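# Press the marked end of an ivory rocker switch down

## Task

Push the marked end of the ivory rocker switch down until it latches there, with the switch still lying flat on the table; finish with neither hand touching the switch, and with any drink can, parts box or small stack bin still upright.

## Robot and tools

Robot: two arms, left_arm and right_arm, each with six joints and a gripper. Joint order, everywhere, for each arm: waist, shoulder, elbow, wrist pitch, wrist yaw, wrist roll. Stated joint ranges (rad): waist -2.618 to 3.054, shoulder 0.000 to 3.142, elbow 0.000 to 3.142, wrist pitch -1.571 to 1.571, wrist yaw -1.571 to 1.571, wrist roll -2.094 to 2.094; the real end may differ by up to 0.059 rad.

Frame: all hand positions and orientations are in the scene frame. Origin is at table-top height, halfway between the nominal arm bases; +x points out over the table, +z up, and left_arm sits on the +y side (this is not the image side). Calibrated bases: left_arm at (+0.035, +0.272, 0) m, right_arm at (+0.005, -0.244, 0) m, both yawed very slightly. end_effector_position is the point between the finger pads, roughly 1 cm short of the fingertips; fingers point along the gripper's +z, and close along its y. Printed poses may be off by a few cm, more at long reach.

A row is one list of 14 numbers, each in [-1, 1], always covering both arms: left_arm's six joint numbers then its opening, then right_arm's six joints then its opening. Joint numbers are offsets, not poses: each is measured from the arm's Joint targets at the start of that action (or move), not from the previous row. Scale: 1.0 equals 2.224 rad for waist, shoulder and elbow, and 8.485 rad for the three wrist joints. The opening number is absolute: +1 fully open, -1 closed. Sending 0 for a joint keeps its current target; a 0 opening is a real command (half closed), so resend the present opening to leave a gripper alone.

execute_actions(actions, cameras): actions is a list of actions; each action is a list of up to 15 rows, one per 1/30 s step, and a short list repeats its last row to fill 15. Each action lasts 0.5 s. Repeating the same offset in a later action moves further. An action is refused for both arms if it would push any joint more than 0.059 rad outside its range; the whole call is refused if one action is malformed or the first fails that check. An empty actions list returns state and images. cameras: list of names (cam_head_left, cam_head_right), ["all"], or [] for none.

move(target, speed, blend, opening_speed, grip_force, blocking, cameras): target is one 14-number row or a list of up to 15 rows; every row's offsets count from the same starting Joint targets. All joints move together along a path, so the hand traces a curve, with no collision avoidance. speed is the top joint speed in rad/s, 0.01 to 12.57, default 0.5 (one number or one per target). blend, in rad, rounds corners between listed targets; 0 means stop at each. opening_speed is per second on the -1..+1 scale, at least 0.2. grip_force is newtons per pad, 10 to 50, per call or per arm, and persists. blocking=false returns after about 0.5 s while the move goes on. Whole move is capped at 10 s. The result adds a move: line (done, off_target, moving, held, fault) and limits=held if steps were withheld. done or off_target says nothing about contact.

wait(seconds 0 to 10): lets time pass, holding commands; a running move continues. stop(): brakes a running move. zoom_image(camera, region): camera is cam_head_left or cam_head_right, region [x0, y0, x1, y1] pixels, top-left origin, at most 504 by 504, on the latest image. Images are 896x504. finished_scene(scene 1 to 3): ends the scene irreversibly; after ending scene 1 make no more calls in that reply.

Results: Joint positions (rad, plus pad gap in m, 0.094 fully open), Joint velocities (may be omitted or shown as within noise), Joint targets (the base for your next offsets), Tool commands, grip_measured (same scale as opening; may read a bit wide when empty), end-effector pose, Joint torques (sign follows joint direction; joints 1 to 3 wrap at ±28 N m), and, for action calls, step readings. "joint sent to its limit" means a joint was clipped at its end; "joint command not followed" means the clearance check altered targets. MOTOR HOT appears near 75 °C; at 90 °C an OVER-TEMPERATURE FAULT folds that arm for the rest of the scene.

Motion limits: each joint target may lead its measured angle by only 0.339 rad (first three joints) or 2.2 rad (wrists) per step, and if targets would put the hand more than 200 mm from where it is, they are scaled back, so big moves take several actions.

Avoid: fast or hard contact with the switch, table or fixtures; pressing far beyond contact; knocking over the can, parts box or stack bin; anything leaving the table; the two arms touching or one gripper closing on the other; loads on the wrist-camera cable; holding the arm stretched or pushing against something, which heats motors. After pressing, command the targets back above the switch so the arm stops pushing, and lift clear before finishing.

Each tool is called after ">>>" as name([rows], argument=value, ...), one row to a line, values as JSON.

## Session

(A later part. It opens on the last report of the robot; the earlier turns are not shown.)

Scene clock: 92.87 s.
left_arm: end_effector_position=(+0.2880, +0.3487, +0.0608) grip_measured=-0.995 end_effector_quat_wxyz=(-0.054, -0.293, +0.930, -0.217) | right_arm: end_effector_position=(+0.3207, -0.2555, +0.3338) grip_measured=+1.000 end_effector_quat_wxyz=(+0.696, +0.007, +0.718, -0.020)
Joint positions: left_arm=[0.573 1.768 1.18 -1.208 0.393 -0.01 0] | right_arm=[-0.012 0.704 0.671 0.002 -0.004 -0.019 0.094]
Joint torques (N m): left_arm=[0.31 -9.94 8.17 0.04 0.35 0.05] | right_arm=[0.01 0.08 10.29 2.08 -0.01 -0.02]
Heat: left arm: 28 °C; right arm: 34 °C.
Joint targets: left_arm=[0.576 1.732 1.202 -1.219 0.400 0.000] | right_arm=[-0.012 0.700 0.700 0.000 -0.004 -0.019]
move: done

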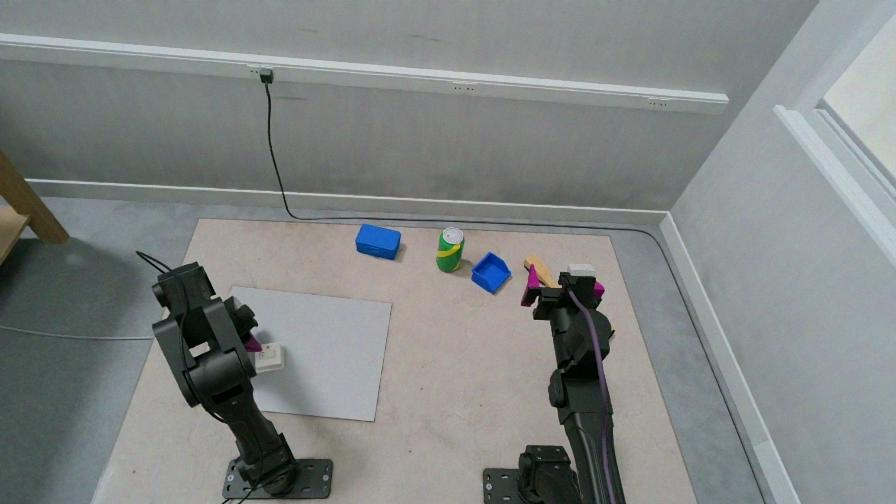

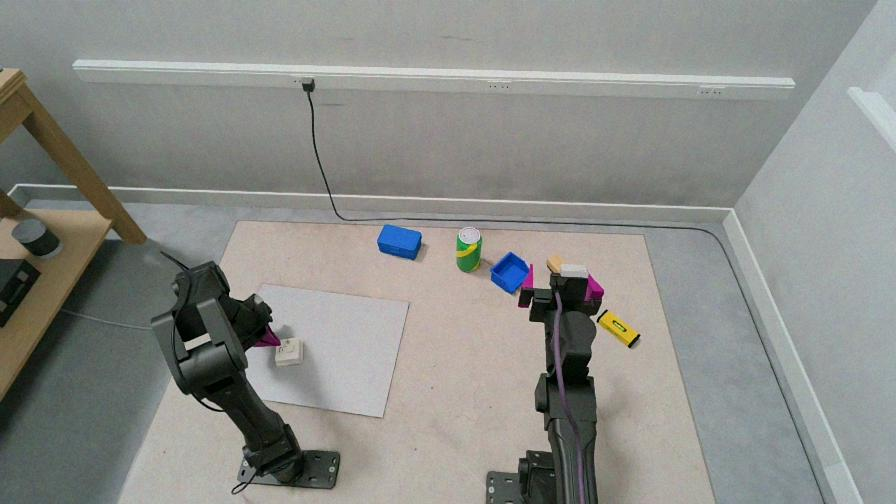

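>>> move(target=[0.05, -0.04, 0.05, 0, 0, 0, -1, -0.1473, 0.4977, 0.3120, -0.15756, -0.04667, 0.00224, -1], speed=0.7, cameras=["all"])

>>> zoom_image(camera="cam_head_right", region=[500, 300, 600, 380])

>>> zoom_image(camera="cam_head_left", region=[500, 300, 600, 380])

Scene clock: 103.03 s.
left_arm: end_effector_position=(+0.3054, +0.3970, +0.1059) grip_measured=-0.995 end_effector_quat_wxyz=(+0.047, -0.327, +0.924, -0.190) | right_arm: end_effector_position=(+0.2913, -0.2814, +0.0940) grip_measured=-0.996 end_effector_quat_wxyz=(-0.057, +0.195, +0.958, +0.202)
Joint positions: left_arm=[0.681 1.681 1.288 -1.211 0.393 -0.01 0] | right_arm=[-0.338 1.794 1.36 -1.326 -0.381 -0.003 0]
Joint torques (N m): left_arm=[0.42 -9.77 9.11 0.35 0.35 0.06] | right_arm=[-0.2 -5.82 8.99 -0.14 -0.46 0.01]
Heat: left arm: 29 °C; right arm: 34 °C.
Joint targets: left_arm=[0.687 1.643 1.314 -1.219 0.400 0.000] | right_arm=[-0.340 1.807 1.394 -1.337 -0.400 0.001]
move: off_target (left_arm); left_arm: the shoulder is farthest, 0.038 rad from its target

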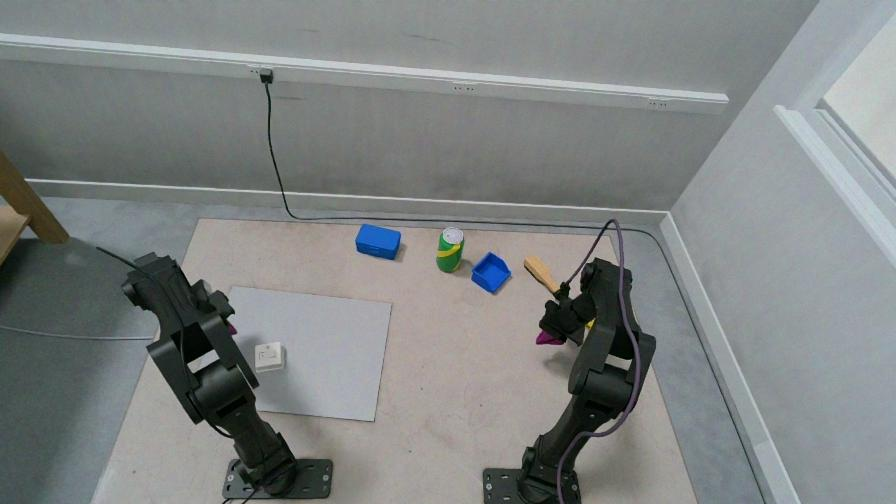

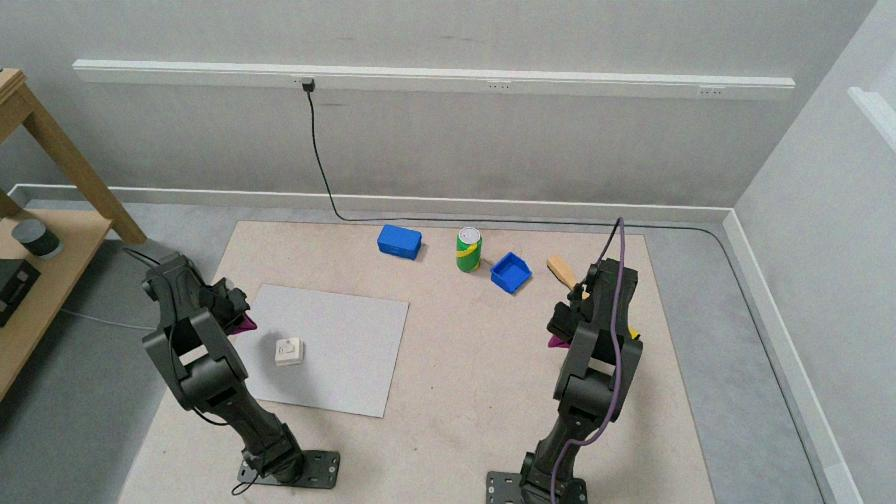

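Scaled by 5.040 from the camera's 896x504 image, which has a finer 1280x720 frame.

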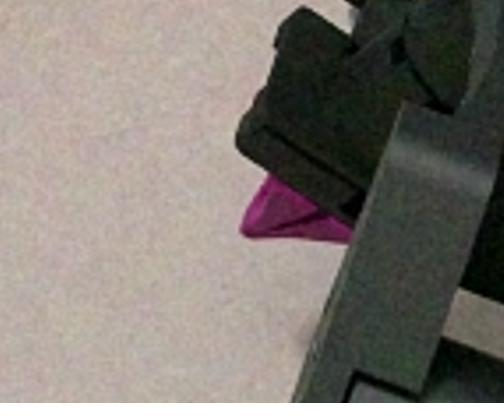

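Scaled by 5.040 from the camera's 896x504 image, which has a finer 1280x720 frame.

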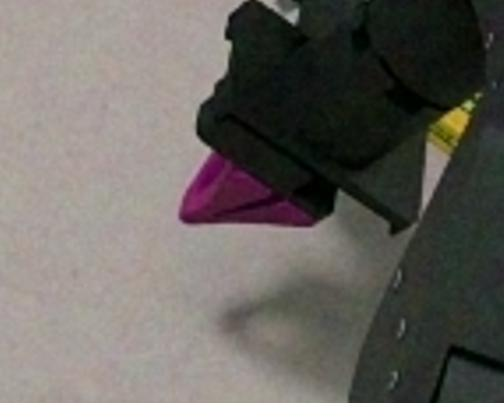

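>>> zoom_image(camera="cam_head_right", region=[215, 295, 315, 375])

>>> zoom_image(camera="cam_head_left", region=[200, 295, 300, 375])

Scaled by 5.040 from the camera's 896x504 image, which has a finer 1280x720 frame.

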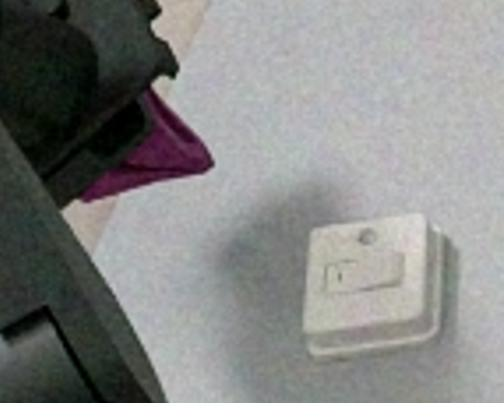

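Scaled by 5.040 from the camera's 896x504 image, which has a finer 1280x720 frame.

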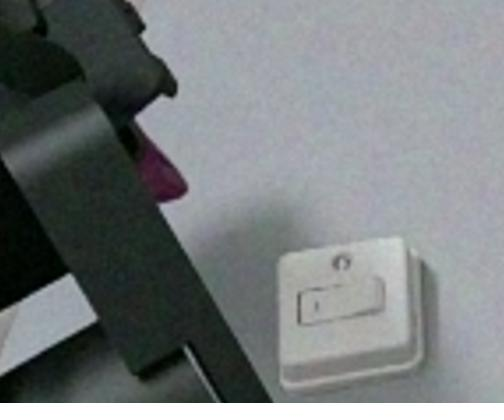

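>>> move(target=[-0.22154, 0.20535, 0.26147, -0.02084, 0, 0, -1, 0.2264, 0.11142, 0.1950, -0.00423, 0, 0, -1], speed=0.6, cameras=["all"])

>>> zoom_image(camera="cam_head_right", region=[440, 260, 540, 340])

>>> zoom_image(camera="cam_head_left", region=[420, 260, 520, 340])

>>> zoom_image(camera="cam_head_right", region=[280, 250, 380, 330])

>>> zoom_image(camera="cam_head_left", region=[260, 250, 360, 330])

Scene clock: 113.83 s.
left_arm: end_effector_position=(+0.4348, +0.2722, +0.1199) grip_measured=-0.995 end_effector_quat_wxyz=(+0.003, -0.091, +0.977, -0.195) | right_arm: end_effector_position=(+0.3738, -0.1228, +0.1187) grip_measured=-0.996 end_effector_quat_wxyz=(-0.027, -0.066, +0.979, +0.191)
Joint positions: left_arm=[0.189 2.079 1.868 -1.386 0.391 -0.01 0] | right_arm=[0.168 2.03 1.793 -1.362 -0.388 -0.002 0]
Joint torques (N m): left_arm=[0.43 -8.29 9.33 0.4 0.36 0.06] | right_arm=[-0.38 -7.3 9.46 0.18 -0.38 0]
Heat: left arm: 29 °C; right arm: 34 °C.
Joint targets: left_arm=[0.194 2.100 1.895 -1.396 0.400 0.000] | right_arm=[0.164 2.055 1.828 -1.372 -0.400 0.000]
move: done

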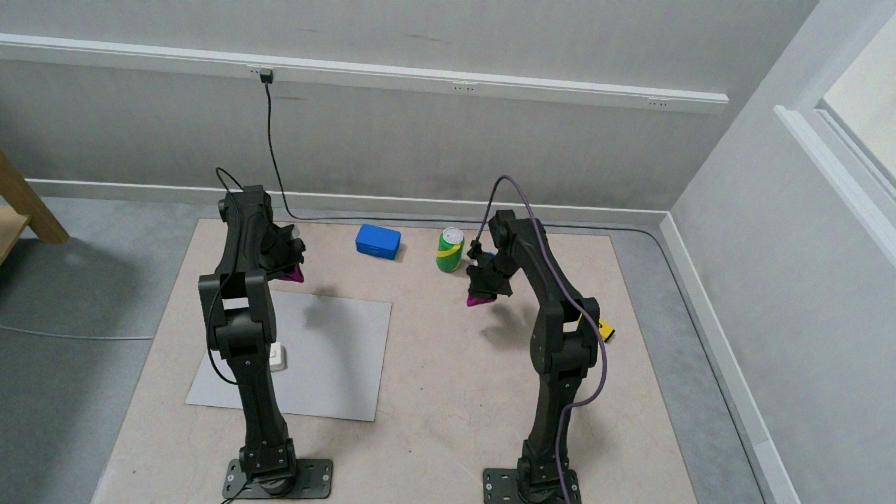

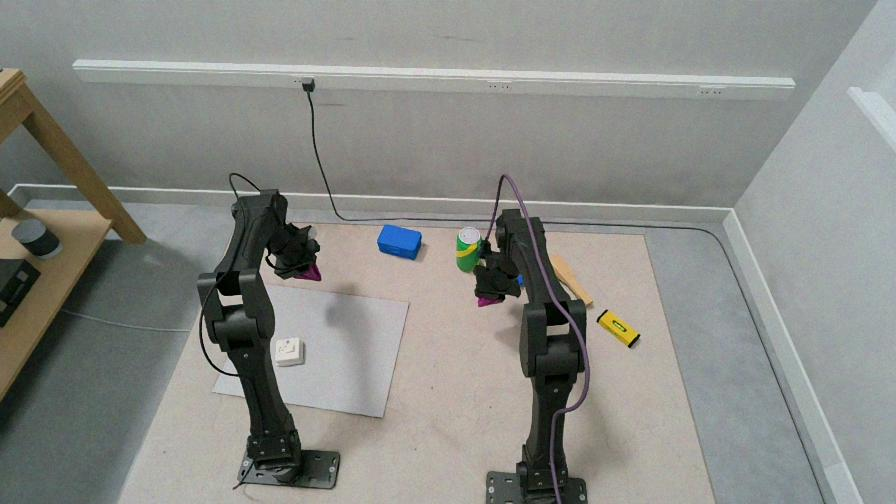

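Scaled by 5.040 from the camera's 896x504 image, which has a finer 1280x720 frame.

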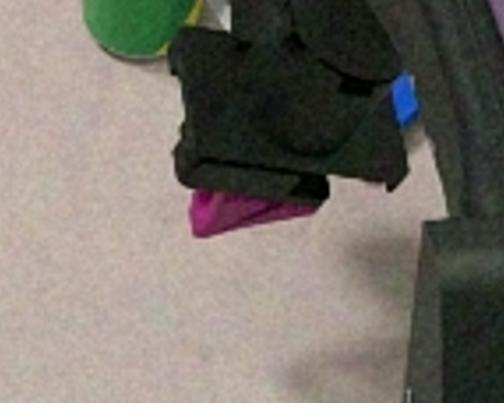

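Scaled by 5.040 from the camera's 896x504 image, which has a finer 1280x720 frame.

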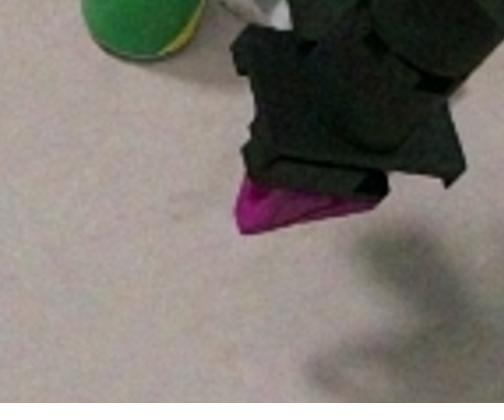

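Scaled by 5.040 from the camera's 896x504 image, which has a finer 1280x720 frame.

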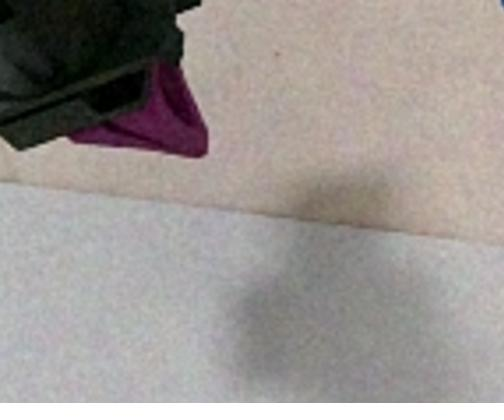

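Scaled by 5.040 from the camera's 896x504 image, which has a finer 1280x720 frame.

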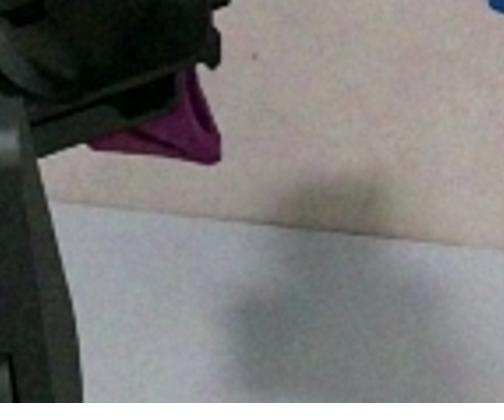

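>>> finished_scene(scene=1)

The scene is finished: the task was done.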